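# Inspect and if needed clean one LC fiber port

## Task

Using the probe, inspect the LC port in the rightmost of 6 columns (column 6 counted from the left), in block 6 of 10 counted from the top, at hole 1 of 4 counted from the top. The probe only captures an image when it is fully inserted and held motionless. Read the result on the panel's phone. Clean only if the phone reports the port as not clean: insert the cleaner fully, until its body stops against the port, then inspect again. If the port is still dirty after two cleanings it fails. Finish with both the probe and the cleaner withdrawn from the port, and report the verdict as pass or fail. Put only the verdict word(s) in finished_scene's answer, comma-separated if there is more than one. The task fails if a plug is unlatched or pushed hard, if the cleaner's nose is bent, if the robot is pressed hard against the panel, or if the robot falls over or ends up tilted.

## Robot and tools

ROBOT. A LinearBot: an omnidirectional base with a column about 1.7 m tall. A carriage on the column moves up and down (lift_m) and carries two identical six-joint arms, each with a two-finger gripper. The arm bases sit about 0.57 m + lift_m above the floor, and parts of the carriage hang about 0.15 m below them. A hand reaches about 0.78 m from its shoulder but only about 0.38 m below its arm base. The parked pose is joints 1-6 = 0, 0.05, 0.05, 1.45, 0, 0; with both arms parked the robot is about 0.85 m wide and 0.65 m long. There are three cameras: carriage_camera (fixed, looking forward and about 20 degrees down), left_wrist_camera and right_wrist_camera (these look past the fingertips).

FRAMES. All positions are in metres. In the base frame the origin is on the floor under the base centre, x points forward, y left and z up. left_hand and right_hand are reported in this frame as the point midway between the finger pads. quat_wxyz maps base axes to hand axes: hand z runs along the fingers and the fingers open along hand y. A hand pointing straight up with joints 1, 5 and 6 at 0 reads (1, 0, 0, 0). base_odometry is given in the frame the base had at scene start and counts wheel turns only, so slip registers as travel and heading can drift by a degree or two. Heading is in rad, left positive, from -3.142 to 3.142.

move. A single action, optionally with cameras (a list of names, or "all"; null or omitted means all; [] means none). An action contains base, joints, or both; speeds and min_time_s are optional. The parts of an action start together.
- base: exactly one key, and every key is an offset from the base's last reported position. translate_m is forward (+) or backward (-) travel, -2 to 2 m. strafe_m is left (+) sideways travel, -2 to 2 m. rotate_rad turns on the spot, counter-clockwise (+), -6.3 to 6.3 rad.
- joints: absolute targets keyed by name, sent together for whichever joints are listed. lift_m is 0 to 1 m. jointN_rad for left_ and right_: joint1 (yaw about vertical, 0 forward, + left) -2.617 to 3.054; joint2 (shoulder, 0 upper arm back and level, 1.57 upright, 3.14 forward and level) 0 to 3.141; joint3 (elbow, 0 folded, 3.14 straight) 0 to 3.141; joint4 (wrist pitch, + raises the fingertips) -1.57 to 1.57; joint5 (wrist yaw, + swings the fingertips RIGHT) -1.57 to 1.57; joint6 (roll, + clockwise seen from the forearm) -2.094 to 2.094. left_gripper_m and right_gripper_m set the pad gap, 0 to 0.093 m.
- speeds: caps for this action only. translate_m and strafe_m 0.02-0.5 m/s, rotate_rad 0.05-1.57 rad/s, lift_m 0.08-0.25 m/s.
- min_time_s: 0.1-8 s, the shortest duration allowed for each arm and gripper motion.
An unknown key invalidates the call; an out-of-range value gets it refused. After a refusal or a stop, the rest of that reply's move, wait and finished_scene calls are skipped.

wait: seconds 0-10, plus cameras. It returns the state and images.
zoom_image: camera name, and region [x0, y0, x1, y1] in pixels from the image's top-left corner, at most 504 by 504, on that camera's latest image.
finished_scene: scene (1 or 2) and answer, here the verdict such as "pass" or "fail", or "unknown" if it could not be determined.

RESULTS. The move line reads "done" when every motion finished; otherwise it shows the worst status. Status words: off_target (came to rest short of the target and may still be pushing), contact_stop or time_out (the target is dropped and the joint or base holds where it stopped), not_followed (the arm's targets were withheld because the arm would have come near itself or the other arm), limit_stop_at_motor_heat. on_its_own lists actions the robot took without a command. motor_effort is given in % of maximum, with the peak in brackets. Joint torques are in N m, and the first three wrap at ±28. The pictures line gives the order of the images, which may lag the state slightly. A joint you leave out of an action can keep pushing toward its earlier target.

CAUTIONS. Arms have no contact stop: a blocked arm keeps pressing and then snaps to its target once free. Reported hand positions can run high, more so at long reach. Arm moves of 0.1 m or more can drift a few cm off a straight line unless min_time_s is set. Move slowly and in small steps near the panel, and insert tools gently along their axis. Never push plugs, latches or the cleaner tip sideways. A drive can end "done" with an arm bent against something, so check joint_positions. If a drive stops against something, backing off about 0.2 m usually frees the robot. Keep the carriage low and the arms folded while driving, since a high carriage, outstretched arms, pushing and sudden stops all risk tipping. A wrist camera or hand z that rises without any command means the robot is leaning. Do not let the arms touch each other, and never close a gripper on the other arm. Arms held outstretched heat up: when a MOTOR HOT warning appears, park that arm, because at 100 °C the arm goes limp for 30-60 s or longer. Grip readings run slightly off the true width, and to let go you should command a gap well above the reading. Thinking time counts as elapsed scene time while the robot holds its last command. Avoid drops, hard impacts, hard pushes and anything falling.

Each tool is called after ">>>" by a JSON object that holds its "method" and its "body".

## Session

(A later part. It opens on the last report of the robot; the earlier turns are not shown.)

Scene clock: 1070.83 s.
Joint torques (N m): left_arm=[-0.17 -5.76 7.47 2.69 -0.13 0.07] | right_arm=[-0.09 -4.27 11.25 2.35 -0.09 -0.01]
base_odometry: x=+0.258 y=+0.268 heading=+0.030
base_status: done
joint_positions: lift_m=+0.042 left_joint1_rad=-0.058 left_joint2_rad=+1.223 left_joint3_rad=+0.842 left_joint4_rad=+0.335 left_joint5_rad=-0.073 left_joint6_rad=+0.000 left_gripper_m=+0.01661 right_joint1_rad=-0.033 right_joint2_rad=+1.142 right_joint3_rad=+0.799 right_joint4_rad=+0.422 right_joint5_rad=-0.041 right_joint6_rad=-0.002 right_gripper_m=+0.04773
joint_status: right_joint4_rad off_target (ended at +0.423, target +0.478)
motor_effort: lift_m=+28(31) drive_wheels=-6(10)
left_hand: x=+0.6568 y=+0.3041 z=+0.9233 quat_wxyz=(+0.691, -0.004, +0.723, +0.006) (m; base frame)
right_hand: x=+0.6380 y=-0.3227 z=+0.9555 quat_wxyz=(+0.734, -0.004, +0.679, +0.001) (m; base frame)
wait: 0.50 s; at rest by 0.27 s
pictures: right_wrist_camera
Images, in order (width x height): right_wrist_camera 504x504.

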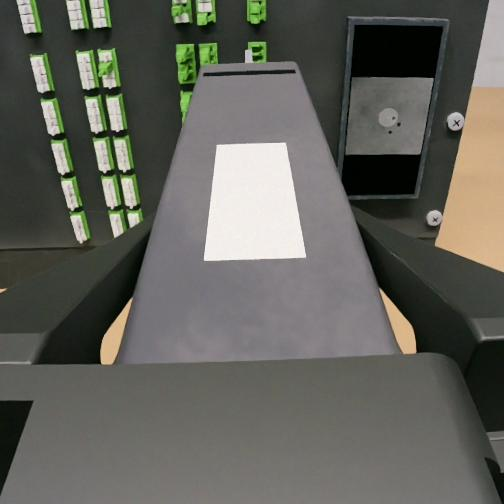

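>>> {"method": "move", "body": {"base": {"strafe_m":-0.0035}, "joints": {"lift_m":0.0405}, "speeds": {"strafe_m":0.03}, "cameras": []}}

>>> {"method": "move", "body": {"base": {"translate_m":0.006}, "speeds": {"translate_m":0.03}, "cameras": []}}

>>> {"method": "wait", "body": {"seconds": 0.5, "cameras": ["right_wrist_camera"]}}

>>> {"method": "zoom_image", "body": {"camera": "right_wrist_camera", "region": [210, 0, 280, 70]}}

Scene clock: 1097.73 s.
Joint torques (N m): left_arm=[0.09 -5.75 7.53 2.67 -0.12 0.07] | right_arm=[0.28 -4.33 11.12 2.37 -0.04 0]
move: done
base_odometry: x=+0.258 y=+0.265 heading=+0.030
base_status: done
joint_positions: lift_m=+0.041 left_joint1_rad=-0.062 left_joint2_rad=+1.223 left_joint3_rad=+0.842 left_joint4_rad=+0.337 left_joint5_rad=-0.072 left_joint6_rad=+0.000 left_gripper_m=+0.01661 right_joint1_rad=-0.037 right_joint2_rad=+1.142 right_joint3_rad=+0.800 right_joint4_rad=+0.420 right_joint5_rad=-0.045 right_joint6_rad=-0.002 right_gripper_m=+0.04773
joint_status: all done
motor_effort: lift_m=+31(31) drive_wheels=-4(8)
left_hand: x=+0.6568 y=+0.3025 z=+0.9223 quat_wxyz=(+0.691, -0.003, +0.722, +0.005) (m; base frame)
right_hand: x=+0.6380 y=-0.3234 z=+0.9544 quat_wxyz=(+0.734, -0.005, +0.679, +0.001) (m; base frame)
pictures: none
No camera images: "cameras" was empty.

Scene clock: 1098.33 s.
Joint torques (N m): left_arm=[0.06 -5.75 7.53 2.65 -0.15 0.07] | right_arm=[0.25 -4.45 11.11 2.37 -0.03 0]
move: done
base_odometry: x=+0.264 y=+0.265 heading=+0.031
base_status: done
joint_positions: lift_m=+0.041 left_joint1_rad=-0.062 left_joint2_rad=+1.223 left_joint3_rad=+0.842 left_joint4_rad=+0.337 left_joint5_rad=-0.072 left_joint6_rad=+0.000 left_gripper_m=+0.01661 right_joint1_rad=-0.037 right_joint2_rad=+1.144 right_joint3_rad=+0.800 right_joint4_rad=+0.419 right_joint5_rad=-0.046 right_joint6_rad=-0.002 right_gripper_m=+0.04773
joint_status: not commanded
motor_effort: lift_m=+26(30) drive_wheels=-5(11)
left_hand: x=+0.6568 y=+0.3025 z=+0.9223 quat_wxyz=(+0.691, -0.003, +0.722, +0.005) (m; base frame)
right_hand: x=+0.6384 y=-0.3233 z=+0.9535 quat_wxyz=(+0.733, -0.005, +0.680, +0.001) (m; base frame)
pictures: none
No camera images: "cameras" was empty.

Scene clock: 1098.83 s.
Joint torques (N m): left_arm=[0.05 -5.74 7.47 2.67 -0.14 0.07] | right_arm=[0.24 -4.45 11.08 2.37 -0.03 0]
base_odometry: x=+0.264 y=+0.265 heading=+0.031
base_status: done
joint_positions: lift_m=+0.041 left_joint1_rad=-0.062 left_joint2_rad=+1.223 left_joint3_rad=+0.842 left_joint4_rad=+0.337 left_joint5_rad=-0.072 left_joint6_rad=+0.000 left_gripper_m=+0.01661 right_joint1_rad=-0.037 right_joint2_rad=+1.144 right_joint3_rad=+0.800 right_joint4_rad=+0.419 right_joint5_rad=-0.046 right_joint6_rad=-0.002 right_gripper_m=+0.04773
joint_status: not commanded
motor_effort: lift_m=+26(30) drive_wheels=-5(11)
left_hand: x=+0.6568 y=+0.3025 z=+0.9223 quat_wxyz=(+0.691, -0.003, +0.722, +0.005) (m; base frame)
right_hand: x=+0.6384 y=-0.3233 z=+0.9535 quat_wxyz=(+0.733, -0.005, +0.680, +0.001) (m; base frame)
wait: 0.50 s; at rest by 0.27 s
pictures: right_wrist_camera
Images, in order (width x height): right_wrist_camera 504x504.

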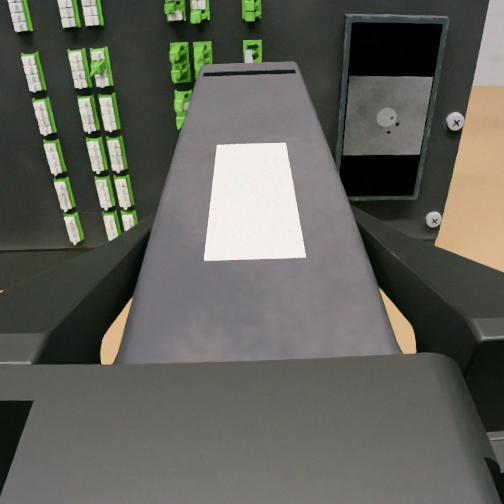

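Scaled by 7.200 from the camera's 504x504 image, which has a finer 720x720 frame.

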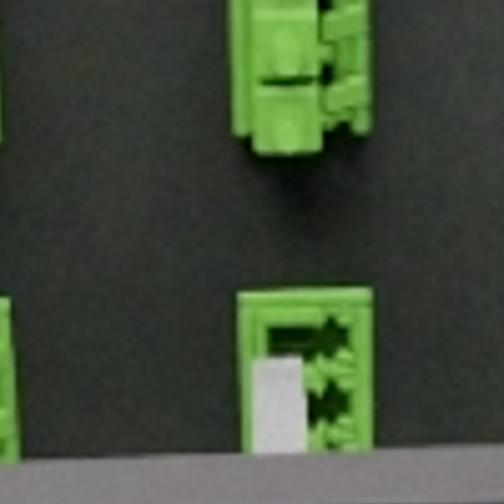

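>>> {"method": "move", "body": {"base": {"translate_m":0.005}, "joints": {"right_joint5_rad":-0.034}, "speeds": {"translate_m":0.02}, "cameras": []}}

>>> {"method": "wait", "body": {"seconds": 0.5, "cameras": ["right_wrist_camera"]}}

>>> {"method": "zoom_image", "body": {"camera": "right_wrist_camera", "region": [210, 0, 280, 70]}}

Scene clock: 1110.30 s.
Joint torques (N m): left_arm=[0.06 -5.76 7.49 2.67 -0.14 0.07] | right_arm=[0.17 -4.45 11.04 2.4 0.12 0.01]
move: done
base_odometry: x=+0.269 y=+0.265 heading=+0.031
base_status: done
joint_positions: lift_m=+0.041 left_joint1_rad=-0.062 left_joint2_rad=+1.223 left_joint3_rad=+0.842 left_joint4_rad=+0.337 left_joint5_rad=-0.072 left_joint6_rad=+0.000 left_gripper_m=+0.01661 right_joint1_rad=-0.037 right_joint2_rad=+1.144 right_joint3_rad=+0.800 right_joint4_rad=+0.417 right_joint5_rad=-0.044 right_joint6_rad=-0.002 right_gripper_m=+0.04773
joint_status: all done
motor_effort: lift_m=+30(30) drive_wheels=+0(9)
left_hand: x=+0.6568 y=+0.3025 z=+0.9224 quat_wxyz=(+0.691, -0.003, +0.722, +0.005) (m; base frame)
right_hand: x=+0.6384 y=-0.3237 z=+0.9530 quat_wxyz=(+0.733, -0.004, +0.680, +0.001) (m; base frame)
pictures: none
No camera images: "cameras" was empty.

Scene clock: 1110.80 s.
Joint torques (N m): left_arm=[0.05 -5.71 7.46 2.67 -0.13 0.06] | right_arm=[0.21 -4.45 11.1 2.39 0.11 0.01]
base_odometry: x=+0.269 y=+0.265 heading=+0.031
base_status: done
joint_positions: lift_m=+0.041 left_joint1_rad=-0.062 left_joint2_rad=+1.223 left_joint3_rad=+0.842 left_joint4_rad=+0.337 left_joint5_rad=-0.072 left_joint6_rad=+0.000 left_gripper_m=+0.01661 right_joint1_rad=-0.037 right_joint2_rad=+1.144 right_joint3_rad=+0.800 right_joint4_rad=+0.417 right_joint5_rad=-0.044 right_joint6_rad=-0.002 right_gripper_m=+0.04773
joint_status: all done
motor_effort: lift_m=+28(30) drive_wheels=+1(9)
left_hand: x=+0.6568 y=+0.3025 z=+0.9224 quat_wxyz=(+0.691, -0.003, +0.722, +0.005) (m; base frame)
right_hand: x=+0.6384 y=-0.3237 z=+0.9530 quat_wxyz=(+0.733, -0.004, +0.680, +0.001) (m; base frame)
wait: 0.50 s; at rest by 0.27 s
pictures: right_wrist_camera
Images, in order (width x height): right_wrist_camera 504x504.

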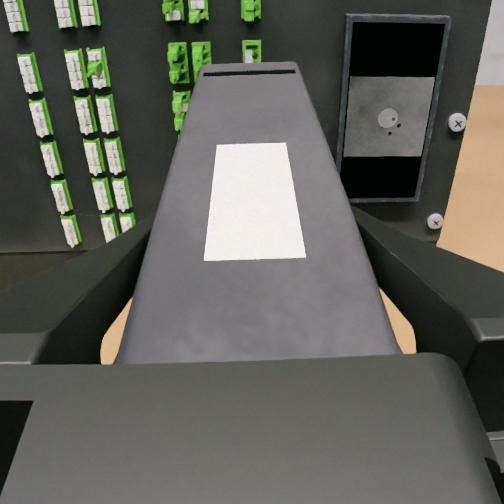

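Scaled by 7.200 from the camera's 504x504 image, which has a finer 720x720 frame.

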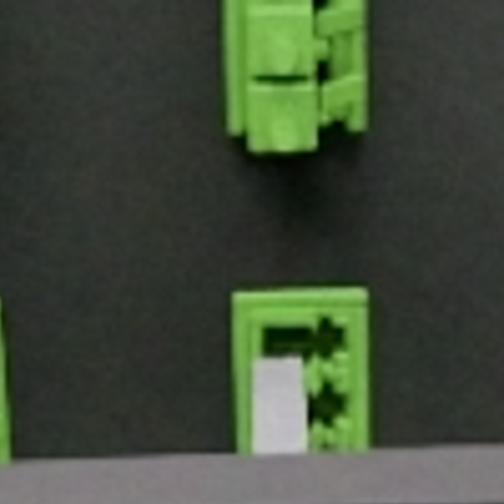

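>>> {"method": "move", "body": {"base": {"translate_m":0.004}, "joints": {"right_joint5_rad":-0.0315,"lift_m":0.041}, "speeds": {"translate_m":0.02}, "cameras": []}}

>>> {"method": "wait", "body": {"seconds": 0.5, "cameras": ["right_wrist_camera"]}}

>>> {"method": "zoom_image", "body": {"camera": "right_wrist_camera", "region": [210, 0, 280, 70]}}

Scene clock: 1121.83 s.
Joint torques (N m): left_arm=[0.06 -5.76 7.49 2.66 -0.13 0.07] | right_arm=[0.25 -3.59 11.15 2.46 0.12 0.01]
move: done
base_odometry: x=+0.273 y=+0.266 heading=+0.031
base_status: done
joint_positions: lift_m=+0.041 left_joint1_rad=-0.062 left_joint2_rad=+1.223 left_joint3_rad=+0.842 left_joint4_rad=+0.337 left_joint5_rad=-0.072 left_joint6_rad=+0.000 left_gripper_m=+0.01661 right_joint1_rad=-0.037 right_joint2_rad=+1.135 right_joint3_rad=+0.800 right_joint4_rad=+0.410 right_joint5_rad=-0.042 right_joint6_rad=-0.002 right_gripper_m=+0.04773
joint_status: all done
motor_effort: lift_m=+29(34) drive_wheels=+3(9)
left_hand: x=+0.6568 y=+0.3025 z=+0.9227 quat_wxyz=(+0.692, -0.003, +0.722, +0.005) (m; base frame)
right_hand: x=+0.6366 y=-0.3239 z=+0.9546 quat_wxyz=(+0.733, -0.004, +0.680, +0.000) (m; base frame)
pictures: none
No camera images: "cameras" was empty.

Scene clock: 1122.33 s.
Joint torques (N m): left_arm=[0.05 -5.76 7.46 2.66 -0.14 0.07] | right_arm=[0.23 -3.56 11.06 2.46 0.12 0]
base_odometry: x=+0.273 y=+0.266 heading=+0.031
base_status: done
joint_positions: lift_m=+0.041 left_joint1_rad=-0.062 left_joint2_rad=+1.223 left_joint3_rad=+0.842 left_joint4_rad=+0.337 left_joint5_rad=-0.072 left_joint6_rad=+0.000 left_gripper_m=+0.01661 right_joint1_rad=-0.037 right_joint2_rad=+1.135 right_joint3_rad=+0.800 right_joint4_rad=+0.410 right_joint5_rad=-0.042 right_joint6_rad=-0.002 right_gripper_m=+0.04773
joint_status: all done
motor_effort: lift_m=+30(34) drive_wheels=+3(9)
left_hand: x=+0.6568 y=+0.3025 z=+0.9227 quat_wxyz=(+0.692, -0.003, +0.722, +0.005) (m; base frame)
right_hand: x=+0.6366 y=-0.3239 z=+0.9546 quat_wxyz=(+0.733, -0.004, +0.680, +0.000) (m; base frame)
wait: 0.50 s; at rest by 0.27 s
pictures: right_wrist_camera
Images, in order (width x height): right_wrist_camera 504x504.

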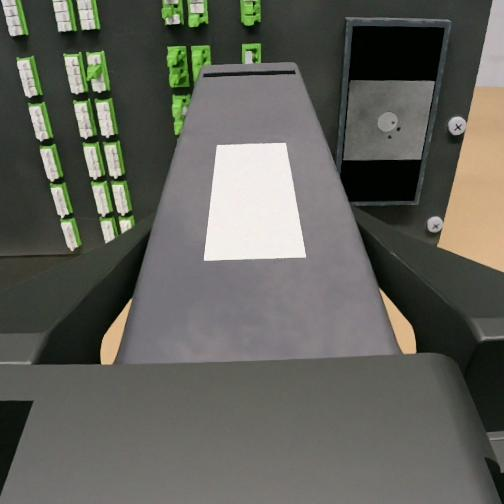

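Scaled by 7.200 from the camera's 504x504 image, which has a finer 720x720 frame.

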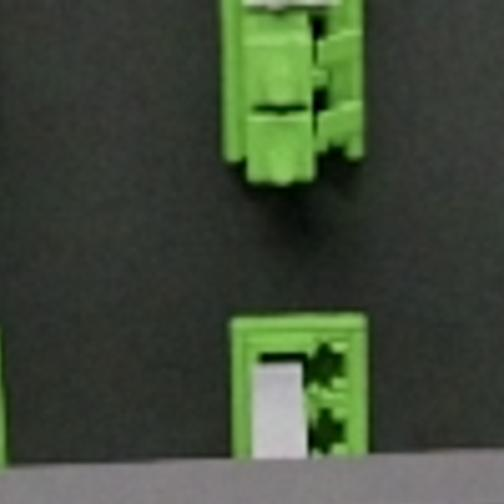

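>>> {"method": "move", "body": {"base": {"translate_m":-0.005}, "joints": {"right_joint5_rad":-0.029}, "speeds": {"translate_m":0.02}, "cameras": []}}

>>> {"method": "wait", "body": {"seconds": 0.5, "cameras": ["right_wrist_camera"]}}

>>> {"method": "zoom_image", "body": {"camera": "right_wrist_camera", "region": [210, 0, 280, 70]}}

Scene clock: 1134.80 s.
Joint torques (N m): left_arm=[0.08 -5.76 7.42 2.7 -0.13 0.06] | right_arm=[0.2 -4.19 11.06 2.43 0.11 0.01]
move: done
base_odometry: x=+0.268 y=+0.266 heading=+0.031
base_status: done
joint_positions: lift_m=+0.041 left_joint1_rad=-0.062 left_joint2_rad=+1.223 left_joint3_rad=+0.842 left_joint4_rad=+0.337 left_joint5_rad=-0.072 left_joint6_rad=+0.000 left_gripper_m=+0.01661 right_joint1_rad=-0.037 right_joint2_rad=+1.141 right_joint3_rad=+0.800 right_joint4_rad=+0.411 right_joint5_rad=-0.039 right_joint6_rad=-0.002 right_gripper_m=+0.04773
joint_status: all done
motor_effort: lift_m=+31(32) drive_wheels=+0(9)
left_hand: x=+0.6568 y=+0.3025 z=+0.9227 quat_wxyz=(+0.692, -0.003, +0.722, +0.005) (m; base frame)
right_hand: x=+0.6379 y=-0.3245 z=+0.9528 quat_wxyz=(+0.732, -0.002, +0.682, -0.001) (m; base frame)
pictures: none
No camera images: "cameras" was empty.

Scene clock: 1135.30 s.
Joint torques (N m): left_arm=[0.09 -5.71 7.47 2.66 -0.14 0.06] | right_arm=[0.21 -4.22 11.08 2.44 0.11 0]
base_odometry: x=+0.268 y=+0.266 heading=+0.031
base_status: done
joint_positions: lift_m=+0.041 left_joint1_rad=-0.062 left_joint2_rad=+1.223 left_joint3_rad=+0.842 left_joint4_rad=+0.337 left_joint5_rad=-0.072 left_joint6_rad=+0.000 left_gripper_m=+0.01661 right_joint1_rad=-0.037 right_joint2_rad=+1.141 right_joint3_rad=+0.800 right_joint4_rad=+0.411 right_joint5_rad=-0.039 right_joint6_rad=-0.002 right_gripper_m=+0.04773
joint_status: all done
motor_effort: lift_m=+32(32) drive_wheels=+0(9)
left_hand: x=+0.6568 y=+0.3025 z=+0.9227 quat_wxyz=(+0.692, -0.003, +0.722, +0.005) (m; base frame)
right_hand: x=+0.6379 y=-0.3245 z=+0.9528 quat_wxyz=(+0.732, -0.002, +0.682, -0.001) (m; base frame)
wait: 0.50 s; at rest by 0.27 s
pictures: right_wrist_camera
Images, in order (width x height): right_wrist_camera 504x504.

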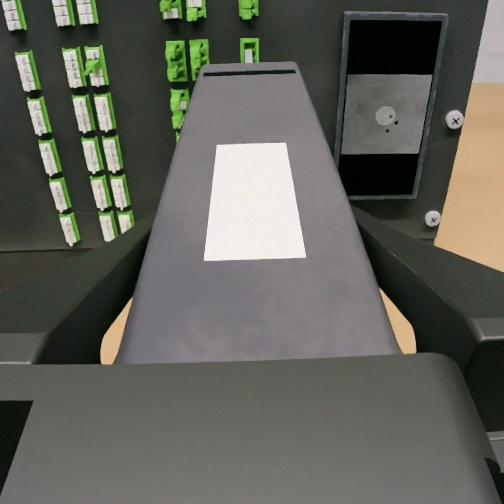

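Scaled by 7.200 from the camera's 504x504 image, which has a finer 720x720 frame.

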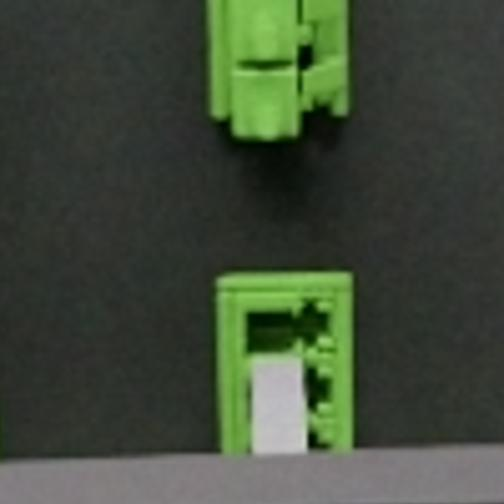

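>>> {"method": "move", "body": {"joints": {"right_joint5_rad":-0.0495,"lift_m":0.0415,"right_joint4_rad":0.484}, "cameras": []}}

>>> {"method": "wait", "body": {"seconds": 0.5, "cameras": ["right_wrist_camera"]}}

>>> {"method": "zoom_image", "body": {"camera": "right_wrist_camera", "region": [210, 0, 280, 70]}}

Scene clock: 1158.37 s.
Joint torques (N m): left_arm=[0.08 -5.72 7.46 2.67 -0.14 0.07] | right_arm=[0.2 -4.18 11.07 2.5 -0.08 0.01]
move: off_target
base_odometry: x=+0.268 y=+0.266 heading=+0.031
base_status: not commanded
joint_positions: lift_m=+0.041 left_joint1_rad=-0.062 left_joint2_rad=+1.223 left_joint3_rad=+0.842 left_joint4_rad=+0.337 left_joint5_rad=-0.072 left_joint6_rad=+0.000 left_gripper_m=+0.01661 right_joint1_rad=-0.037 right_joint2_rad=+1.141 right_joint3_rad=+0.800 right_joint4_rad=+0.412 right_joint5_rad=-0.040 right_joint6_rad=-0.002 right_gripper_m=+0.04773
joint_status: right_joint4_rad off_target (ended at +0.412, target +0.484); the others done
motor_effort: lift_m=+33(33) drive_wheels=+0(1)
left_hand: x=+0.6568 y=+0.3025 z=+0.9232 quat_wxyz=(+0.692, -0.003, +0.722, +0.005) (m; base frame)
right_hand: x=+0.6378 y=-0.3243 z=+0.9537 quat_wxyz=(+0.732, -0.003, +0.681, +0.000) (m; base frame)
pictures: none
No camera images: "cameras" was empty.

Scene clock: 1158.87 s.
Joint torques (N m): left_arm=[0.05 -5.72 7.46 2.67 -0.14 0.06] | right_arm=[0.21 -4.19 11.11 2.49 -0.08 0.01]
base_odometry: x=+0.268 y=+0.266 heading=+0.031
base_status: not commanded
joint_positions: lift_m=+0.041 left_joint1_rad=-0.062 left_joint2_rad=+1.223 left_joint3_rad=+0.842 left_joint4_rad=+0.337 left_joint5_rad=-0.072 left_joint6_rad=+0.000 left_gripper_m=+0.01661 right_joint1_rad=-0.037 right_joint2_rad=+1.141 right_joint3_rad=+0.800 right_joint4_rad=+0.412 right_joint5_rad=-0.040 right_joint6_rad=-0.002 right_gripper_m=+0.04773
joint_status: right_joint4_rad off_target (ended at +0.412, target +0.484); the others done
motor_effort: lift_m=+29(33) drive_wheels=+0(1)
left_hand: x=+0.6568 y=+0.3025 z=+0.9232 quat_wxyz=(+0.692, -0.003, +0.722, +0.005) (m; base frame)
right_hand: x=+0.6378 y=-0.3242 z=+0.9537 quat_wxyz=(+0.732, -0.003, +0.681, +0.000) (m; base frame)
wait: 0.50 s; at rest by 0.27 s
pictures: right_wrist_camera
Images, in order (width x height): right_wrist_camera 504x504.

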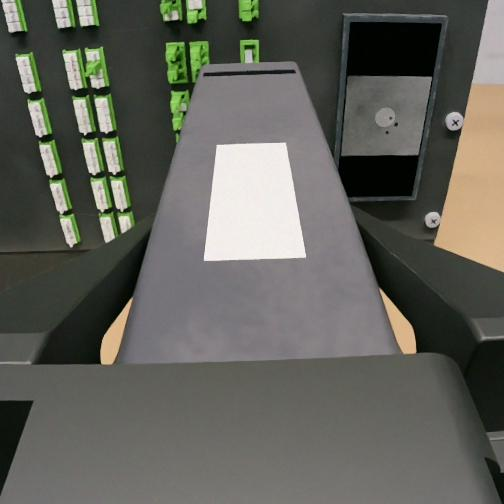

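Scaled by 7.200 from the camera's 504x504 image, which has a finer 720x720 frame.

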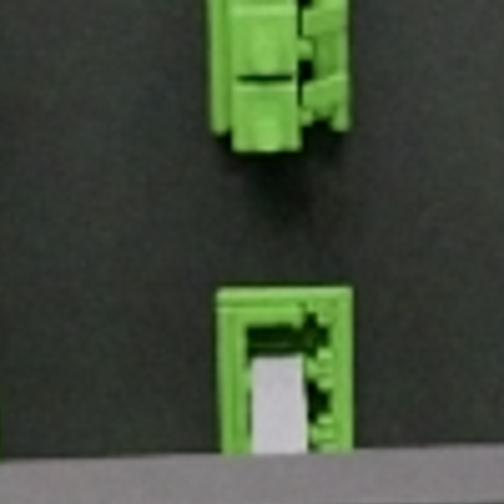

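>>> {"method": "move", "body": {"base": {"translate_m":0.002}, "joints": {"right_joint5_rad":-0.0525,"lift_m":0.042}, "speeds": {"translate_m":0.02}, "cameras": []}}

>>> {"method": "wait", "body": {"seconds": 0.5, "cameras": ["right_wrist_camera"]}}

>>> {"method": "zoom_image", "body": {"camera": "right_wrist_camera", "region": [210, 0, 280, 70]}}

Scene clock: 1167.67 s.
Joint torques (N m): left_arm=[0.06 -5.78 7.47 2.66 -0.13 0.07] | right_arm=[0.21 -4.42 11.04 2.39 -0.09 0.01]
move: done
base_odometry: x=+0.270 y=+0.266 heading=+0.032
base_status: done
joint_positions: lift_m=+0.042 left_joint1_rad=-0.062 left_joint2_rad=+1.223 left_joint3_rad=+0.842 left_joint4_rad=+0.339 left_joint5_rad=-0.072 left_joint6_rad=+0.000 left_gripper_m=+0.01661 right_joint1_rad=-0.037 right_joint2_rad=+1.143 right_joint3_rad=+0.801 right_joint4_rad=+0.420 right_joint5_rad=-0.043 right_joint6_rad=-0.002 right_gripper_m=+0.04773
joint_status: all done
motor_effort: lift_m=+32(36) drive_wheels=-3(8)
left_hand: x=+0.6568 y=+0.3025 z=+0.9241 quat_wxyz=(+0.692, -0.003, +0.722, +0.005) (m; base frame)
right_hand: x=+0.6383 y=-0.3238 z=+0.9554 quat_wxyz=(+0.734, -0.004, +0.679, +0.001) (m; base frame)
pictures: none
No camera images: "cameras" was empty.

Scene clock: 1168.17 s.
Joint torques (N m): left_arm=[0.05 -5.7 7.49 2.65 -0.14 0.07] | right_arm=[0.16 -4.44 10.99 2.42 -0.08 0.01]
base_odometry: x=+0.270 y=+0.266 heading=+0.032
base_status: done
joint_positions: lift_m=+0.042 left_joint1_rad=-0.062 left_joint2_rad=+1.223 left_joint3_rad=+0.842 left_joint4_rad=+0.339 left_joint5_rad=-0.072 left_joint6_rad=+0.000 left_gripper_m=+0.01661 right_joint1_rad=-0.037 right_joint2_rad=+1.143 right_joint3_rad=+0.801 right_joint4_rad=+0.421 right_joint5_rad=-0.043 right_joint6_rad=-0.002 right_gripper_m=+0.04773
joint_status: all done
motor_effort: lift_m=+29(36) drive_wheels=+0(8)
left_hand: x=+0.6568 y=+0.3025 z=+0.9241 quat_wxyz=(+0.692, -0.003, +0.722, +0.005) (m; base frame)
right_hand: x=+0.6383 y=-0.3238 z=+0.9556 quat_wxyz=(+0.734, -0.004, +0.679, +0.001) (m; base frame)
wait: 0.50 s; at rest by 0.27 s
pictures: right_wrist_camera
Images, in order (width x height): right_wrist_camera 504x504.

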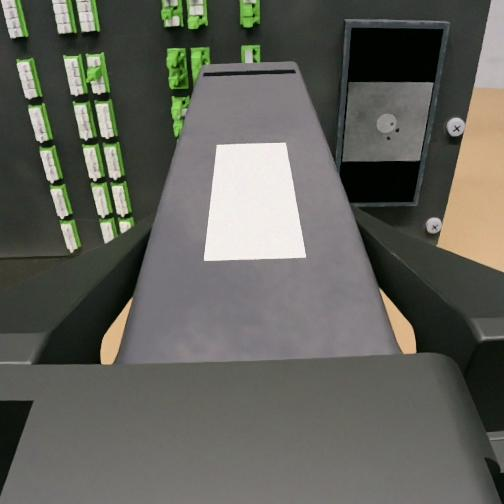

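Scaled by 7.200 from the camera's 504x504 image, which has a finer 720x720 frame.

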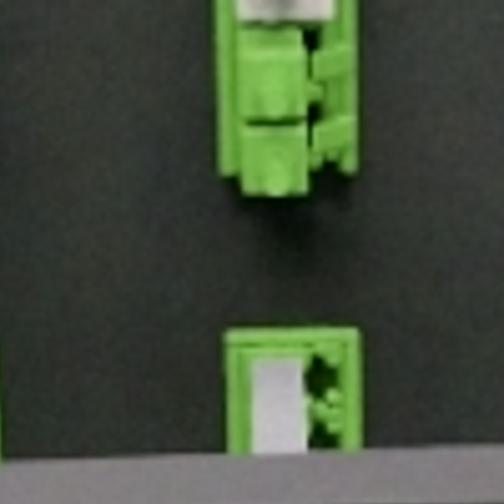

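>>> {"method": "move", "body": {"joints": {"lift_m":0.0410}, "cameras": []}}

>>> {"method": "move", "body": {"base": {"translate_m":0.0035}, "speeds": {"translate_m":0.02}, "cameras": []}}

>>> {"method": "wait", "body": {"seconds": 0.5, "cameras": ["right_wrist_camera"]}}

>>> {"method": "zoom_image", "body": {"camera": "right_wrist_camera", "region": [210, 0, 280, 70]}}

Scene clock: 1181.10 s.
Joint torques (N m): left_arm=[0.06 -5.78 7.49 2.64 -0.14 0.07] | right_arm=[0.21 -4.4 11.03 2.42 -0.08 0]
move: done
base_odometry: x=+0.270 y=+0.266 heading=+0.032
base_status: not commanded
joint_positions: lift_m=+0.041 left_joint1_rad=-0.062 left_joint2_rad=+1.223 left_joint3_rad=+0.842 left_joint4_rad=+0.339 left_joint5_rad=-0.072 left_joint6_rad=+0.000 left_gripper_m=+0.01661 right_joint1_rad=-0.037 right_joint2_rad=+1.143 right_joint3_rad=+0.801 right_joint4_rad=+0.421 right_joint5_rad=-0.043 right_joint6_rad=-0.002 right_gripper_m=+0.04773
joint_status: all done
motor_effort: lift_m=+27(30) drive_wheels=+0(4)
left_hand: x=+0.6568 y=+0.3025 z=+0.9234 quat_wxyz=(+0.692, -0.003, +0.722, +0.005) (m; base frame)
right_hand: x=+0.6383 y=-0.3237 z=+0.9549 quat_wxyz=(+0.734, -0.004, +0.679, +0.001) (m; base frame)
pictures: none
No camera images: "cameras" was empty.

Scene clock: 1181.67 s.
Joint torques (N m): left_arm=[0.09 -5.72 7.43 2.64 -0.14 0.07] | right_arm=[0.2 -3.3 11 2.51 -0.08 0]
move: done
base_odometry: x=+0.273 y=+0.266 heading=+0.032
base_status: done
joint_positions: lift_m=+0.041 left_joint1_rad=-0.062 left_joint2_rad=+1.223 left_joint3_rad=+0.842 left_joint4_rad=+0.339 left_joint5_rad=-0.072 left_joint6_rad=+0.000 left_gripper_m=+0.01661 right_joint1_rad=-0.037 right_joint2_rad=+1.132 right_joint3_rad=+0.801 right_joint4_rad=+0.409 right_joint5_rad=-0.043 right_joint6_rad=-0.002 right_gripper_m=+0.04773
joint_status: not commanded
motor_effort: lift_m=+28(30) drive_wheels=+1(8)
left_hand: x=+0.6568 y=+0.3025 z=+0.9234 quat_wxyz=(+0.692, -0.003, +0.722, +0.005) (m; base frame)
right_hand: x=+0.6358 y=-0.3236 z=+0.9565 quat_wxyz=(+0.734, -0.004, +0.679, +0.001) (m; base frame)
pictures: none
No camera images: "cameras" was empty.

Scene clock: 1182.17 s.
Joint torques (N m): left_arm=[0.09 -5.74 7.45 2.65 -0.14 0.07] | right_arm=[0.2 -3.33 11.03 2.52 -0.08 0.01]
base_odometry: x=+0.273 y=+0.266 heading=+0.032
base_status: done
joint_positions: lift_m=+0.041 left_joint1_rad=-0.062 left_joint2_rad=+1.223 left_joint3_rad=+0.842 left_joint4_rad=+0.339 left_joint5_rad=-0.072 left_joint6_rad=+0.000 left_gripper_m=+0.01661 right_joint1_rad=-0.037 right_joint2_rad=+1.132 right_joint3_rad=+0.801 right_joint4_rad=+0.409 right_joint5_rad=-0.043 right_joint6_rad=-0.002 right_gripper_m=+0.04773
joint_status: not commanded
motor_effort: lift_m=+27(30) drive_wheels=+1(8)
left_hand: x=+0.6568 y=+0.3025 z=+0.9234 quat_wxyz=(+0.692, -0.003, +0.722, +0.005) (m; base frame)
right_hand: x=+0.6358 y=-0.3236 z=+0.9565 quat_wxyz=(+0.734, -0.004, +0.679, +0.001) (m; base frame)
wait: 0.50 s; at rest by 0.27 s
pictures: right_wrist_camera
Images, in order (width x height): right_wrist_camera 504x504.

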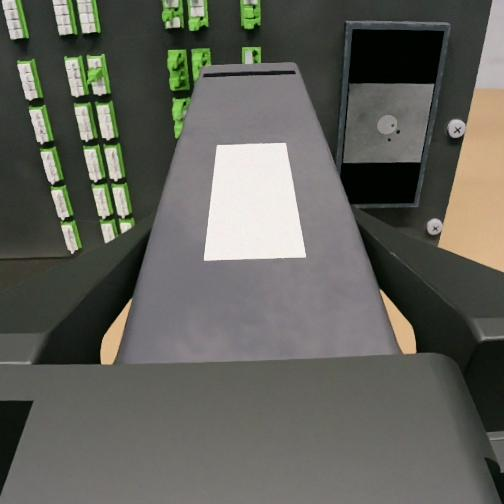

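Scaled by 7.200 from the camera's 504x504 image, which has a finer 720x720 frame.

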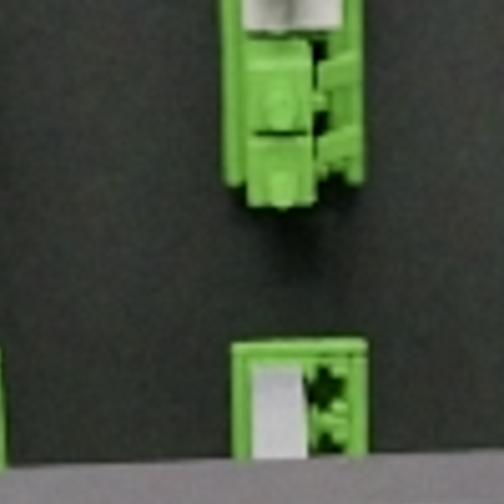

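>>> {"method": "move", "body": {"base": {"translate_m":-0.006}, "joints": {"lift_m":0.0395}, "speeds": {"translate_m":0.02}, "cameras": []}}

>>> {"method": "move", "body": {"base": {"translate_m":0.003}, "speeds": {"translate_m":0.02}, "cameras": []}}

>>> {"method": "wait", "body": {"seconds": 0.5, "cameras": ["right_wrist_camera"]}}

>>> {"method": "zoom_image", "body": {"camera": "right_wrist_camera", "region": [210, 0, 280, 70]}}

Scene clock: 1199.97 s.
Joint torques (N m): left_arm=[0.05 -5.83 7.43 2.66 -0.14 0.07] | right_arm=[0.23 -4.23 11.02 2.43 -0.08 0.01]
move: done
base_odometry: x=+0.267 y=+0.266 heading=+0.032
base_status: done
joint_positions: lift_m=+0.040 left_joint1_rad=-0.062 left_joint2_rad=+1.224 left_joint3_rad=+0.842 left_joint4_rad=+0.339 left_joint5_rad=-0.072 left_joint6_rad=+0.000 left_gripper_m=+0.01661 right_joint1_rad=-0.037 right_joint2_rad=+1.141 right_joint3_rad=+0.801 right_joint4_rad=+0.417 right_joint5_rad=-0.043 right_joint6_rad=-0.002 right_gripper_m=+0.04773
joint_status: all done
motor_effort: lift_m=+29(29) drive_wheels=-1(9)
left_hand: x=+0.6570 y=+0.3025 z=+0.9216 quat_wxyz=(+0.692, -0.003, +0.722, +0.005) (m; base frame)
right_hand: x=+0.6378 y=-0.3237 z=+0.9533 quat_wxyz=(+0.734, -0.004, +0.679, +0.001) (m; base frame)
pictures: none
No camera images: "cameras" was empty.

Scene clock: 1200.60 s.
Joint torques (N m): left_arm=[0.06 -5.79 7.45 2.65 -0.14 0.07] | right_arm=[0.2 -4.38 10.99 2.41 -0.08 0.01]
move: done
base_odometry: x=+0.270 y=+0.266 heading=+0.032
base_status: done
joint_positions: lift_m=+0.040 left_joint1_rad=-0.062 left_joint2_rad=+1.224 left_joint3_rad=+0.842 left_joint4_rad=+0.340 left_joint5_rad=-0.072 left_joint6_rad=+0.000 left_gripper_m=+0.01661 right_joint1_rad=-0.037 right_joint2_rad=+1.142 right_joint3_rad=+0.801 right_joint4_rad=+0.422 right_joint5_rad=-0.043 right_joint6_rad=-0.002 right_gripper_m=+0.04773
joint_status: not commanded
motor_effort: lift_m=+27(29) drive_wheels=+0(8)
left_hand: x=+0.6571 y=+0.3025 z=+0.9216 quat_wxyz=(+0.692, -0.003, +0.722, +0.005) (m; base frame)
right_hand: x=+0.6380 y=-0.3237 z=+0.9542 quat_wxyz=(+0.735, -0.004, +0.678, +0.001) (m; base frame)
pictures: none
No camera images: "cameras" was empty.

Scene clock: 1201.10 s.
Joint torques (N m): left_arm=[0.06 -5.81 7.45 2.65 -0.13 0.07] | right_arm=[0.21 -4.3 11.02 2.42 -0.08 0]
base_odometry: x=+0.270 y=+0.266 heading=+0.032
base_status: done
joint_positions: lift_m=+0.040 left_joint1_rad=-0.062 left_joint2_rad=+1.224 left_joint3_rad=+0.842 left_joint4_rad=+0.340 left_joint5_rad=-0.072 left_joint6_rad=+0.000 left_gripper_m=+0.01661 right_joint1_rad=-0.037 right_joint2_rad=+1.142 right_joint3_rad=+0.801 right_joint4_rad=+0.422 right_joint5_rad=-0.043 right_joint6_rad=-0.002 right_gripper_m=+0.04773
joint_status: not commanded
motor_effort: lift_m=+29(29) drive_wheels=-3(8)
left_hand: x=+0.6571 y=+0.3025 z=+0.9216 quat_wxyz=(+0.692, -0.003, +0.722, +0.005) (m; base frame)
right_hand: x=+0.6380 y=-0.3237 z=+0.9542 quat_wxyz=(+0.735, -0.004, +0.678, +0.001) (m; base frame)
wait: 0.50 s; at rest by 0.27 s
pictures: right_wrist_camera
Images, in order (width x height): right_wrist_camera 504x504.

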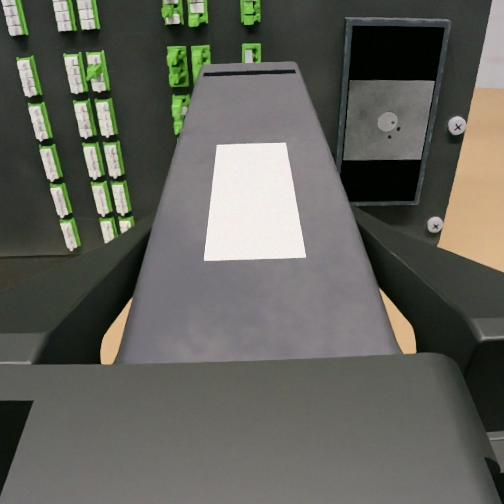

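Scaled by 7.200 from the camera's 504x504 image, which has a finer 720x720 frame.

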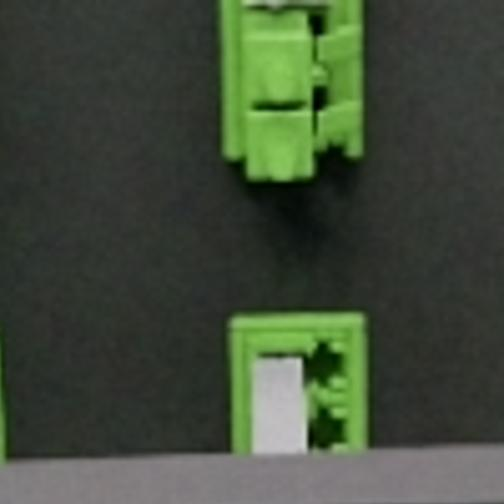

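>>> {"method": "move", "body": {"joints": {"right_joint5_rad":-0.0325,"lift_m":0.0393}, "cameras": []}}

>>> {"method": "wait", "body": {"seconds": 0.5, "cameras": ["right_wrist_camera"]}}

>>> {"method": "zoom_image", "body": {"camera": "right_wrist_camera", "region": [210, 0, 280, 70]}}

Scene clock: 1216.67 s.
Joint torques (N m): left_arm=[0.06 -5.83 7.5 2.64 -0.14 0.07] | right_arm=[0.18 -4.36 11.03 2.41 0.11 0]
move: done
base_odometry: x=+0.270 y=+0.266 heading=+0.032
base_status: not commanded
joint_positions: lift_m=+0.039 left_joint1_rad=-0.062 left_joint2_rad=+1.224 left_joint3_rad=+0.842 left_joint4_rad=+0.340 left_joint5_rad=-0.072 left_joint6_rad=+0.000 left_gripper_m=+0.01661 right_joint1_rad=-0.037 right_joint2_rad=+1.142 right_joint3_rad=+0.801 right_joint4_rad=+0.422 right_joint5_rad=-0.042 right_joint6_rad=-0.002 right_gripper_m=+0.04773
joint_status: all done
motor_effort: lift_m=+25(30) drive_wheels=-1(1)
left_hand: x=+0.6571 y=+0.3025 z=+0.9215 quat_wxyz=(+0.692, -0.003, +0.722, +0.005) (m; base frame)
right_hand: x=+0.6380 y=-0.3240 z=+0.9541 quat_wxyz=(+0.735, -0.004, +0.678, +0.000) (m; base frame)
pictures: none
No camera images: "cameras" was empty.

Scene clock: 1217.17 s.
Joint torques (N m): left_arm=[0.06 -5.86 7.49 2.64 -0.14 0.07] | right_arm=[0.21 -4.3 10.96 2.41 0.11 0.01]
base_odometry: x=+0.270 y=+0.266 heading=+0.032
base_status: not commanded
joint_positions: lift_m=+0.039 left_joint1_rad=-0.062 left_joint2_rad=+1.224 left_joint3_rad=+0.842 left_joint4_rad=+0.340 left_joint5_rad=-0.072 left_joint6_rad=+0.000 left_gripper_m=+0.01661 right_joint1_rad=-0.037 right_joint2_rad=+1.142 right_joint3_rad=+0.801 right_joint4_rad=+0.422 right_joint5_rad=-0.042 right_joint6_rad=-0.002 right_gripper_m=+0.04773
joint_status: all done
motor_effort: lift_m=+26(30) drive_wheels=-1(1)
left_hand: x=+0.6571 y=+0.3025 z=+0.9215 quat_wxyz=(+0.692, -0.003, +0.722, +0.005) (m; base frame)
right_hand: x=+0.6380 y=-0.3240 z=+0.9541 quat_wxyz=(+0.735, -0.004, +0.678, +0.000) (m; base frame)
wait: 0.50 s; at rest by 0.27 s
pictures: right_wrist_camera
Images, in order (width x height): right_wrist_camera 504x504.

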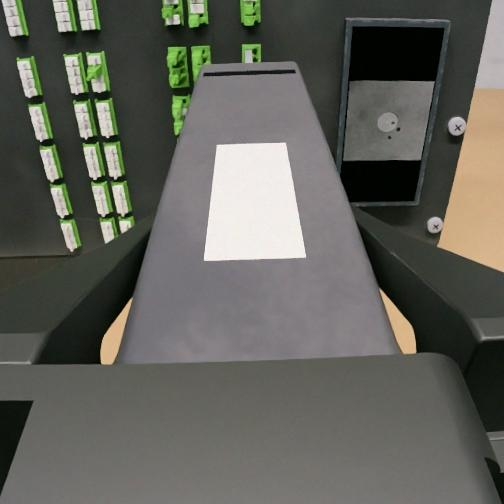

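Scaled by 7.200 from the camera's 504x504 image, which has a finer 720x720 frame.

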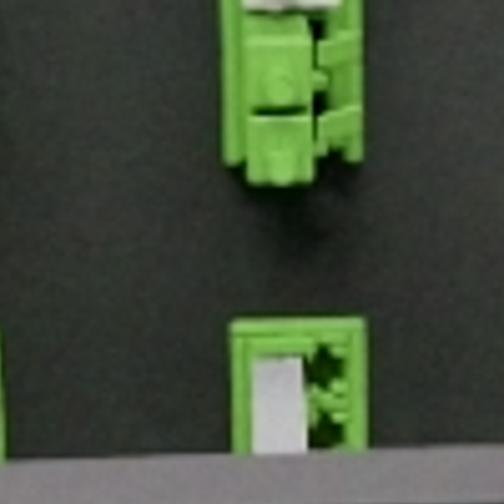

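>>> {"method": "move", "body": {"joints": {"right_joint5_rad":-0.0295,"lift_m":0.039}, "cameras": []}}

>>> {"method": "move", "body": {"base": {"translate_m":0.002}, "speeds": {"translate_m":0.02}, "cameras": []}}

>>> {"method": "wait", "body": {"seconds": 0.5, "cameras": ["right_wrist_camera"]}}

>>> {"method": "zoom_image", "body": {"camera": "right_wrist_camera", "region": [210, 0, 280, 70]}}

Scene clock: 1232.57 s.
Joint torques (N m): left_arm=[0.03 -5.79 7.47 2.64 -0.13 0.07] | right_arm=[0.21 -4.31 11 2.42 0.12 0]
move: done
base_odometry: x=+0.270 y=+0.266 heading=+0.032
base_status: not commanded
joint_positions: lift_m=+0.039 left_joint1_rad=-0.062 left_joint2_rad=+1.224 left_joint3_rad=+0.842 left_joint4_rad=+0.340 left_joint5_rad=-0.072 left_joint6_rad=+0.000 left_gripper_m=+0.01661 right_joint1_rad=-0.037 right_joint2_rad=+1.142 right_joint3_rad=+0.801 right_joint4_rad=+0.422 right_joint5_rad=-0.040 right_joint6_rad=-0.002 right_gripper_m=+0.04773
joint_status: all done
motor_effort: lift_m=+28(29) drive_wheels=-1(1)
left_hand: x=+0.6571 y=+0.3025 z=+0.9212 quat_wxyz=(+0.692, -0.003, +0.722, +0.005) (m; base frame)
right_hand: x=+0.6380 y=-0.3243 z=+0.9538 quat_wxyz=(+0.735, -0.003, +0.678, -0.001) (m; base frame)
pictures: none
No camera images: "cameras" was empty.

Scene clock: 1233.27 s.
Joint torques (N m): left_arm=[0.08 -5.87 7.47 2.65 -0.14 0.07] | right_arm=[0.21 -4.3 10.99 2.41 0.11 0.01]
move: done
base_odometry: x=+0.272 y=+0.266 heading=+0.032
base_status: done
joint_positions: lift_m=+0.039 left_joint1_rad=-0.062 left_joint2_rad=+1.224 left_joint3_rad=+0.842 left_joint4_rad=+0.340 left_joint5_rad=-0.072 left_joint6_rad=+0.000 left_gripper_m=+0.01661 right_joint1_rad=-0.037 right_joint2_rad=+1.142 right_joint3_rad=+0.801 right_joint4_rad=+0.423 right_joint5_rad=-0.039 right_joint6_rad=-0.002 right_gripper_m=+0.04773
joint_status: not commanded
motor_effort: lift_m=+27(29) drive_wheels=-3(7)
left_hand: x=+0.6571 y=+0.3025 z=+0.9212 quat_wxyz=(+0.692, -0.003, +0.722, +0.005) (m; base frame)
right_hand: x=+0.6380 y=-0.3244 z=+0.9541 quat_wxyz=(+0.736, -0.003, +0.678, -0.001) (m; base frame)
pictures: none
No camera images: "cameras" was empty.

Scene clock: 1233.77 s.
Joint torques (N m): left_arm=[0.03 -5.89 7.46 2.64 -0.13 0.07] | right_arm=[0.2 -4.31 10.97 2.39 0.11 0]
base_odometry: x=+0.272 y=+0.266 heading=+0.032
base_status: done
joint_positions: lift_m=+0.039 left_joint1_rad=-0.062 left_joint2_rad=+1.224 left_joint3_rad=+0.842 left_joint4_rad=+0.340 left_joint5_rad=-0.072 left_joint6_rad=+0.000 left_gripper_m=+0.01661 right_joint1_rad=-0.037 right_joint2_rad=+1.142 right_joint3_rad=+0.801 right_joint4_rad=+0.423 right_joint5_rad=-0.039 right_joint6_rad=-0.002 right_gripper_m=+0.04773
joint_status: not commanded
motor_effort: lift_m=+24(29) drive_wheels=-1(7)
left_hand: x=+0.6571 y=+0.3025 z=+0.9212 quat_wxyz=(+0.692, -0.003, +0.722, +0.005) (m; base frame)
right_hand: x=+0.6380 y=-0.3244 z=+0.9541 quat_wxyz=(+0.736, -0.003, +0.678, -0.001) (m; base frame)
wait: 0.50 s; at rest by 0.27 s
pictures: right_wrist_camera
Images, in order (width x height): right_wrist_camera 504x504.

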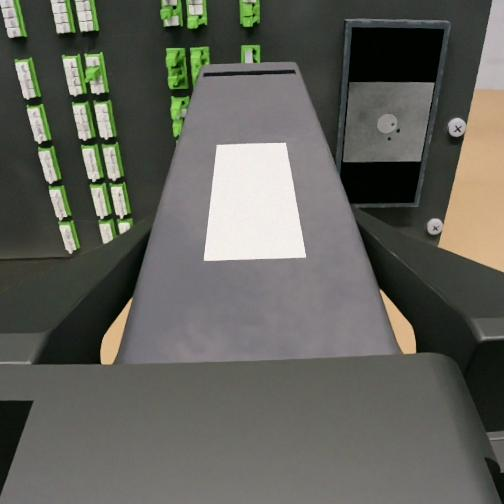

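Scaled by 7.200 from the camera's 504x504 image, which has a finer 720x720 frame.

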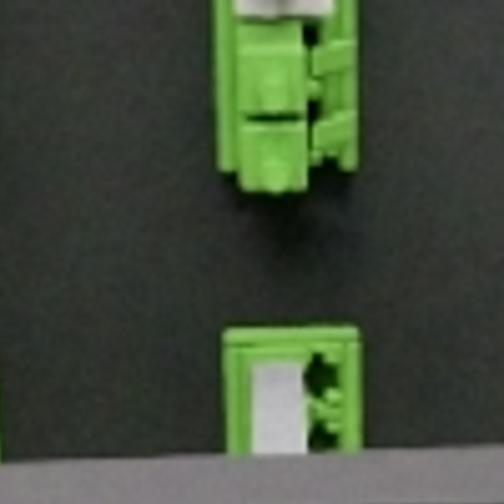

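>>> {"method": "move", "body": {"base": {"translate_m":0.005}, "joints": {"lift_m":0.0385}, "speeds": {"translate_m":0.02}, "cameras": []}}

>>> {"method": "wait", "body": {"seconds": 0.5, "cameras": ["right_wrist_camera"]}}

>>> {"method": "zoom_image", "body": {"camera": "right_wrist_camera", "region": [210, 0, 280, 70]}}

>>> {"method": "move", "body": {"base": {"translate_m":0.004}, "joints": {"lift_m":0.038}, "speeds": {"translate_m":0.02}, "cameras": []}}

>>> {"method": "wait", "body": {"seconds": 0.5, "cameras": ["right_wrist_camera"]}}

>>> {"method": "zoom_image", "body": {"camera": "right_wrist_camera", "region": [210, 0, 280, 70]}}

Scene clock: 1249.60 s.
Joint torques (N m): left_arm=[0.08 -5.9 7.5 2.64 -0.14 0.06] | right_arm=[0.18 -4.33 11 2.4 0.1 0]
move: done
base_odometry: x=+0.277 y=+0.266 heading=+0.032
base_status: done
joint_positions: lift_m=+0.039 left_joint1_rad=-0.062 left_joint2_rad=+1.224 left_joint3_rad=+0.842 left_joint4_rad=+0.340 left_joint5_rad=-0.072 left_joint6_rad=+0.000 left_gripper_m=+0.01661 right_joint1_rad=-0.037 right_joint2_rad=+1.142 right_joint3_rad=+0.801 right_joint4_rad=+0.423 right_joint5_rad=-0.039 right_joint6_rad=-0.002 right_gripper_m=+0.04773
joint_status: all done
motor_effort: lift_m=+28(30) drive_wheels=+0(7)
left_hand: x=+0.6571 y=+0.3025 z=+0.9207 quat_wxyz=(+0.692, -0.003, +0.722, +0.005) (m; base frame)
right_hand: x=+0.6380 y=-0.3244 z=+0.9535 quat_wxyz=(+0.736, -0.003, +0.678, -0.001) (m; base frame)
pictures: none
No camera images: "cameras" was empty.

Scene clock: 1250.10 s.
Joint torques (N m): left_arm=[0.06 -5.85 7.45 2.64 -0.14 0.07] | right_arm=[0.2 -4.33 10.95 2.38 0.11 0]
base_odometry: x=+0.277 y=+0.266 heading=+0.032
base_status: done
joint_positions: lift_m=+0.039 left_joint1_rad=-0.062 left_joint2_rad=+1.224 left_joint3_rad=+0.842 left_joint4_rad=+0.340 left_joint5_rad=-0.072 left_joint6_rad=+0.000 left_gripper_m=+0.01661 right_joint1_rad=-0.037 right_joint2_rad=+1.142 right_joint3_rad=+0.801 right_joint4_rad=+0.423 right_joint5_rad=-0.039 right_joint6_rad=-0.002 right_gripper_m=+0.04773
joint_status: all done
motor_effort: lift_m=+26(30) drive_wheels=+0(7)
left_hand: x=+0.6571 y=+0.3025 z=+0.9207 quat_wxyz=(+0.692, -0.003, +0.722, +0.005) (m; base frame)
right_hand: x=+0.6380 y=-0.3244 z=+0.9535 quat_wxyz=(+0.736, -0.003, +0.678, -0.001) (m; base frame)
wait: 0.50 s; at rest by 0.27 s
pictures: right_wrist_camera
Images, in order (width x height): right_wrist_camera 504x504.

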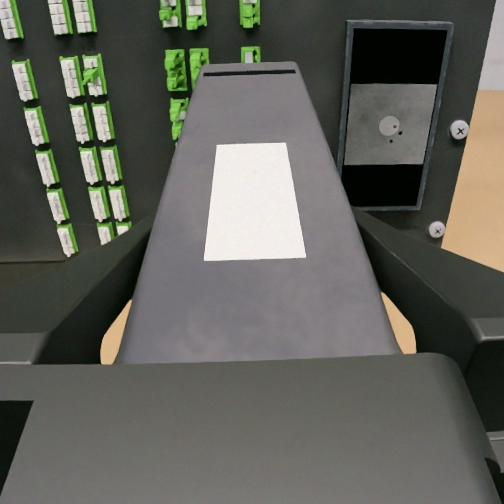

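Scaled by 7.200 from the camera's 504x504 image, which has a finer 720x720 frame.

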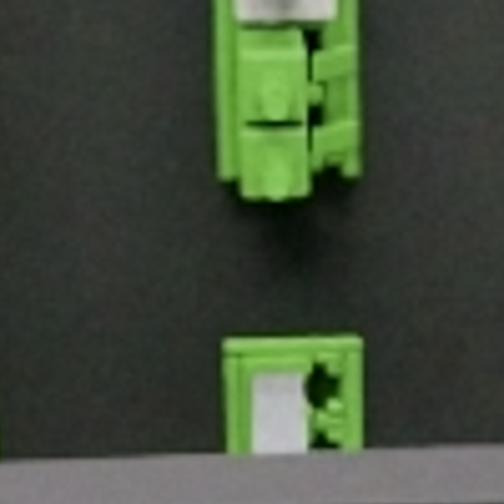

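Scene clock: 1250.67 s.
Joint torques (N m): left_arm=[0.06 -5.85 7.47 2.63 -0.13 0.07] | right_arm=[0.23 -4.31 11.02 2.39 0.11 0.02]
move: done
base_odometry: x=+0.281 y=+0.266 heading=+0.032
base_status: done
joint_positions: lift_m=+0.038 left_joint1_rad=-0.062 left_joint2_rad=+1.224 left_joint3_rad=+0.842 left_joint4_rad=+0.340 left_joint5_rad=-0.072 left_joint6_rad=+0.000 left_gripper_m=+0.01661 right_joint1_rad=-0.037 right_joint2_rad=+1.142 right_joint3_rad=+0.801 right_joint4_rad=+0.424 right_joint5_rad=-0.039 right_joint6_rad=-0.002 right_gripper_m=+0.04773
joint_status: all done
motor_effort: lift_m=+26(30) drive_wheels=-4(8)
left_hand: x=+0.6571 y=+0.3025 z=+0.9202 quat_wxyz=(+0.692, -0.003, +0.722, +0.005) (m; base frame)
right_hand: x=+0.6380 y=-0.3245 z=+0.9533 quat_wxyz=(+0.736, -0.003, +0.677, -0.001) (m; base frame)
pictures: none
No camera images: "cameras" was empty.

Scene clock: 1251.17 s.
Joint torques (N m): left_arm=[0.06 -5.91 7.47 2.64 -0.13 0.07] | right_arm=[0.23 -4.33 10.99 2.39 0.1 0.02]
base_odometry: x=+0.281 y=+0.266 heading=+0.032
base_status: done
joint_positions: lift_m=+0.038 left_joint1_rad=-0.062 left_joint2_rad=+1.224 left_joint3_rad=+0.842 left_joint4_rad=+0.340 left_joint5_rad=-0.072 left_joint6_rad=+0.000 left_gripper_m=+0.01661 right_joint1_rad=-0.037 right_joint2_rad=+1.142 right_joint3_rad=+0.801 right_joint4_rad=+0.424 right_joint5_rad=-0.039 right_joint6_rad=-0.002 right_gripper_m=+0.04773
joint_status: all done
motor_effort: lift_m=+28(30) drive_wheels=-4(8)
left_hand: x=+0.6571 y=+0.3025 z=+0.9202 quat_wxyz=(+0.692, -0.003, +0.722, +0.005) (m; base frame)
right_hand: x=+0.6380 y=-0.3245 z=+0.9533 quat_wxyz=(+0.736, -0.003, +0.677, -0.001) (m; base frame)
wait: 0.50 s; at rest by 0.27 s
pictures: right_wrist_camera
Images, in order (width x height): right_wrist_camera 504x504.

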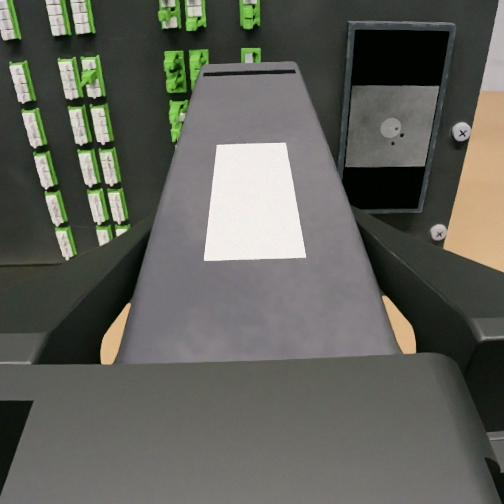

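Scaled by 7.200 from the camera's 504x504 image, which has a finer 720x720 frame.

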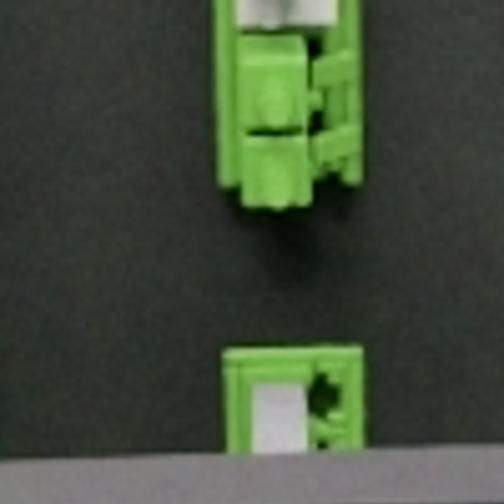

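>>> {"method": "move", "body": {"base": {"translate_m":0.0035}, "joints": {"lift_m":0.0376}, "speeds": {"translate_m":0.02}, "cameras": []}}

>>> {"method": "wait", "body": {"seconds": 2, "cameras": ["right_wrist_camera"]}}

>>> {"method": "zoom_image", "body": {"camera": "right_wrist_camera", "region": [340, 10, 460, 220]}}

Scene clock: 1259.70 s.
Joint torques (N m): left_arm=[0.03 -5.87 7.46 2.64 -0.13 0.07] | right_arm=[0.23 -4.18 10.97 2.38 0.11 0]
move: done
base_odometry: x=+0.285 y=+0.266 heading=+0.032
base_status: done
joint_positions: lift_m=+0.038 left_joint1_rad=-0.062 left_joint2_rad=+1.224 left_joint3_rad=+0.842 left_joint4_rad=+0.340 left_joint5_rad=-0.072 left_joint6_rad=+0.000 left_gripper_m=+0.01661 right_joint1_rad=-0.037 right_joint2_rad=+1.141 right_joint3_rad=+0.801 right_joint4_rad=+0.424 right_joint5_rad=-0.038 right_joint6_rad=-0.002 right_gripper_m=+0.04773
joint_status: all done
motor_effort: lift_m=+26(30) drive_wheels=+0(7)
left_hand: x=+0.6571 y=+0.3025 z=+0.9198 quat_wxyz=(+0.692, -0.003, +0.722, +0.005) (m; base frame)
right_hand: x=+0.6376 y=-0.3246 z=+0.9535 quat_wxyz=(+0.736, -0.002, +0.677, -0.001) (m; base frame)
pictures: none
No camera images: "cameras" was empty.

Scene clock: 1261.70 s.
Joint torques (N m): left_arm=[0.08 -5.86 7.5 2.64 -0.13 0.07] | right_arm=[0.21 -4.21 10.99 2.38 0.11 0]
base_odometry: x=+0.285 y=+0.266 heading=+0.032
base_status: done
joint_positions: lift_m=+0.038 left_joint1_rad=-0.062 left_joint2_rad=+1.224 left_joint3_rad=+0.842 left_joint4_rad=+0.340 left_joint5_rad=-0.072 left_joint6_rad=+0.000 left_gripper_m=+0.01661 right_joint1_rad=-0.037 right_joint2_rad=+1.141 right_joint3_rad=+0.801 right_joint4_rad=+0.424 right_joint5_rad=-0.038 right_joint6_rad=-0.002 right_gripper_m=+0.04773
joint_status: all done
motor_effort: lift_m=+26(30) drive_wheels=+1(7)
left_hand: x=+0.6571 y=+0.3025 z=+0.9198 quat_wxyz=(+0.692, -0.003, +0.722, +0.005) (m; base frame)
right_hand: x=+0.6376 y=-0.3246 z=+0.9535 quat_wxyz=(+0.736, -0.002, +0.677, -0.001) (m; base frame)
wait: 2.00 s; at rest by 0.27 s
pictures: right_wrist_camera
Images, in order (width x height): right_wrist_camera 504x504.

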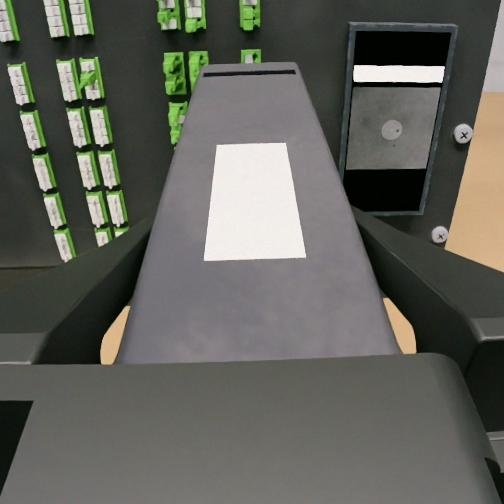

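Scaled by 2.400 from the camera's 504x504 image, which has a finer 720x720 frame.

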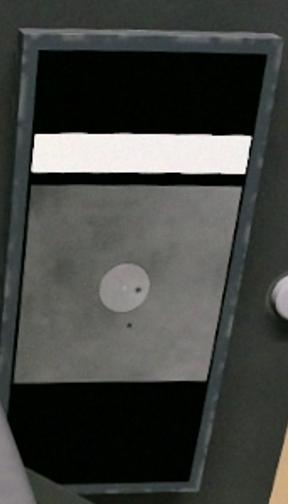

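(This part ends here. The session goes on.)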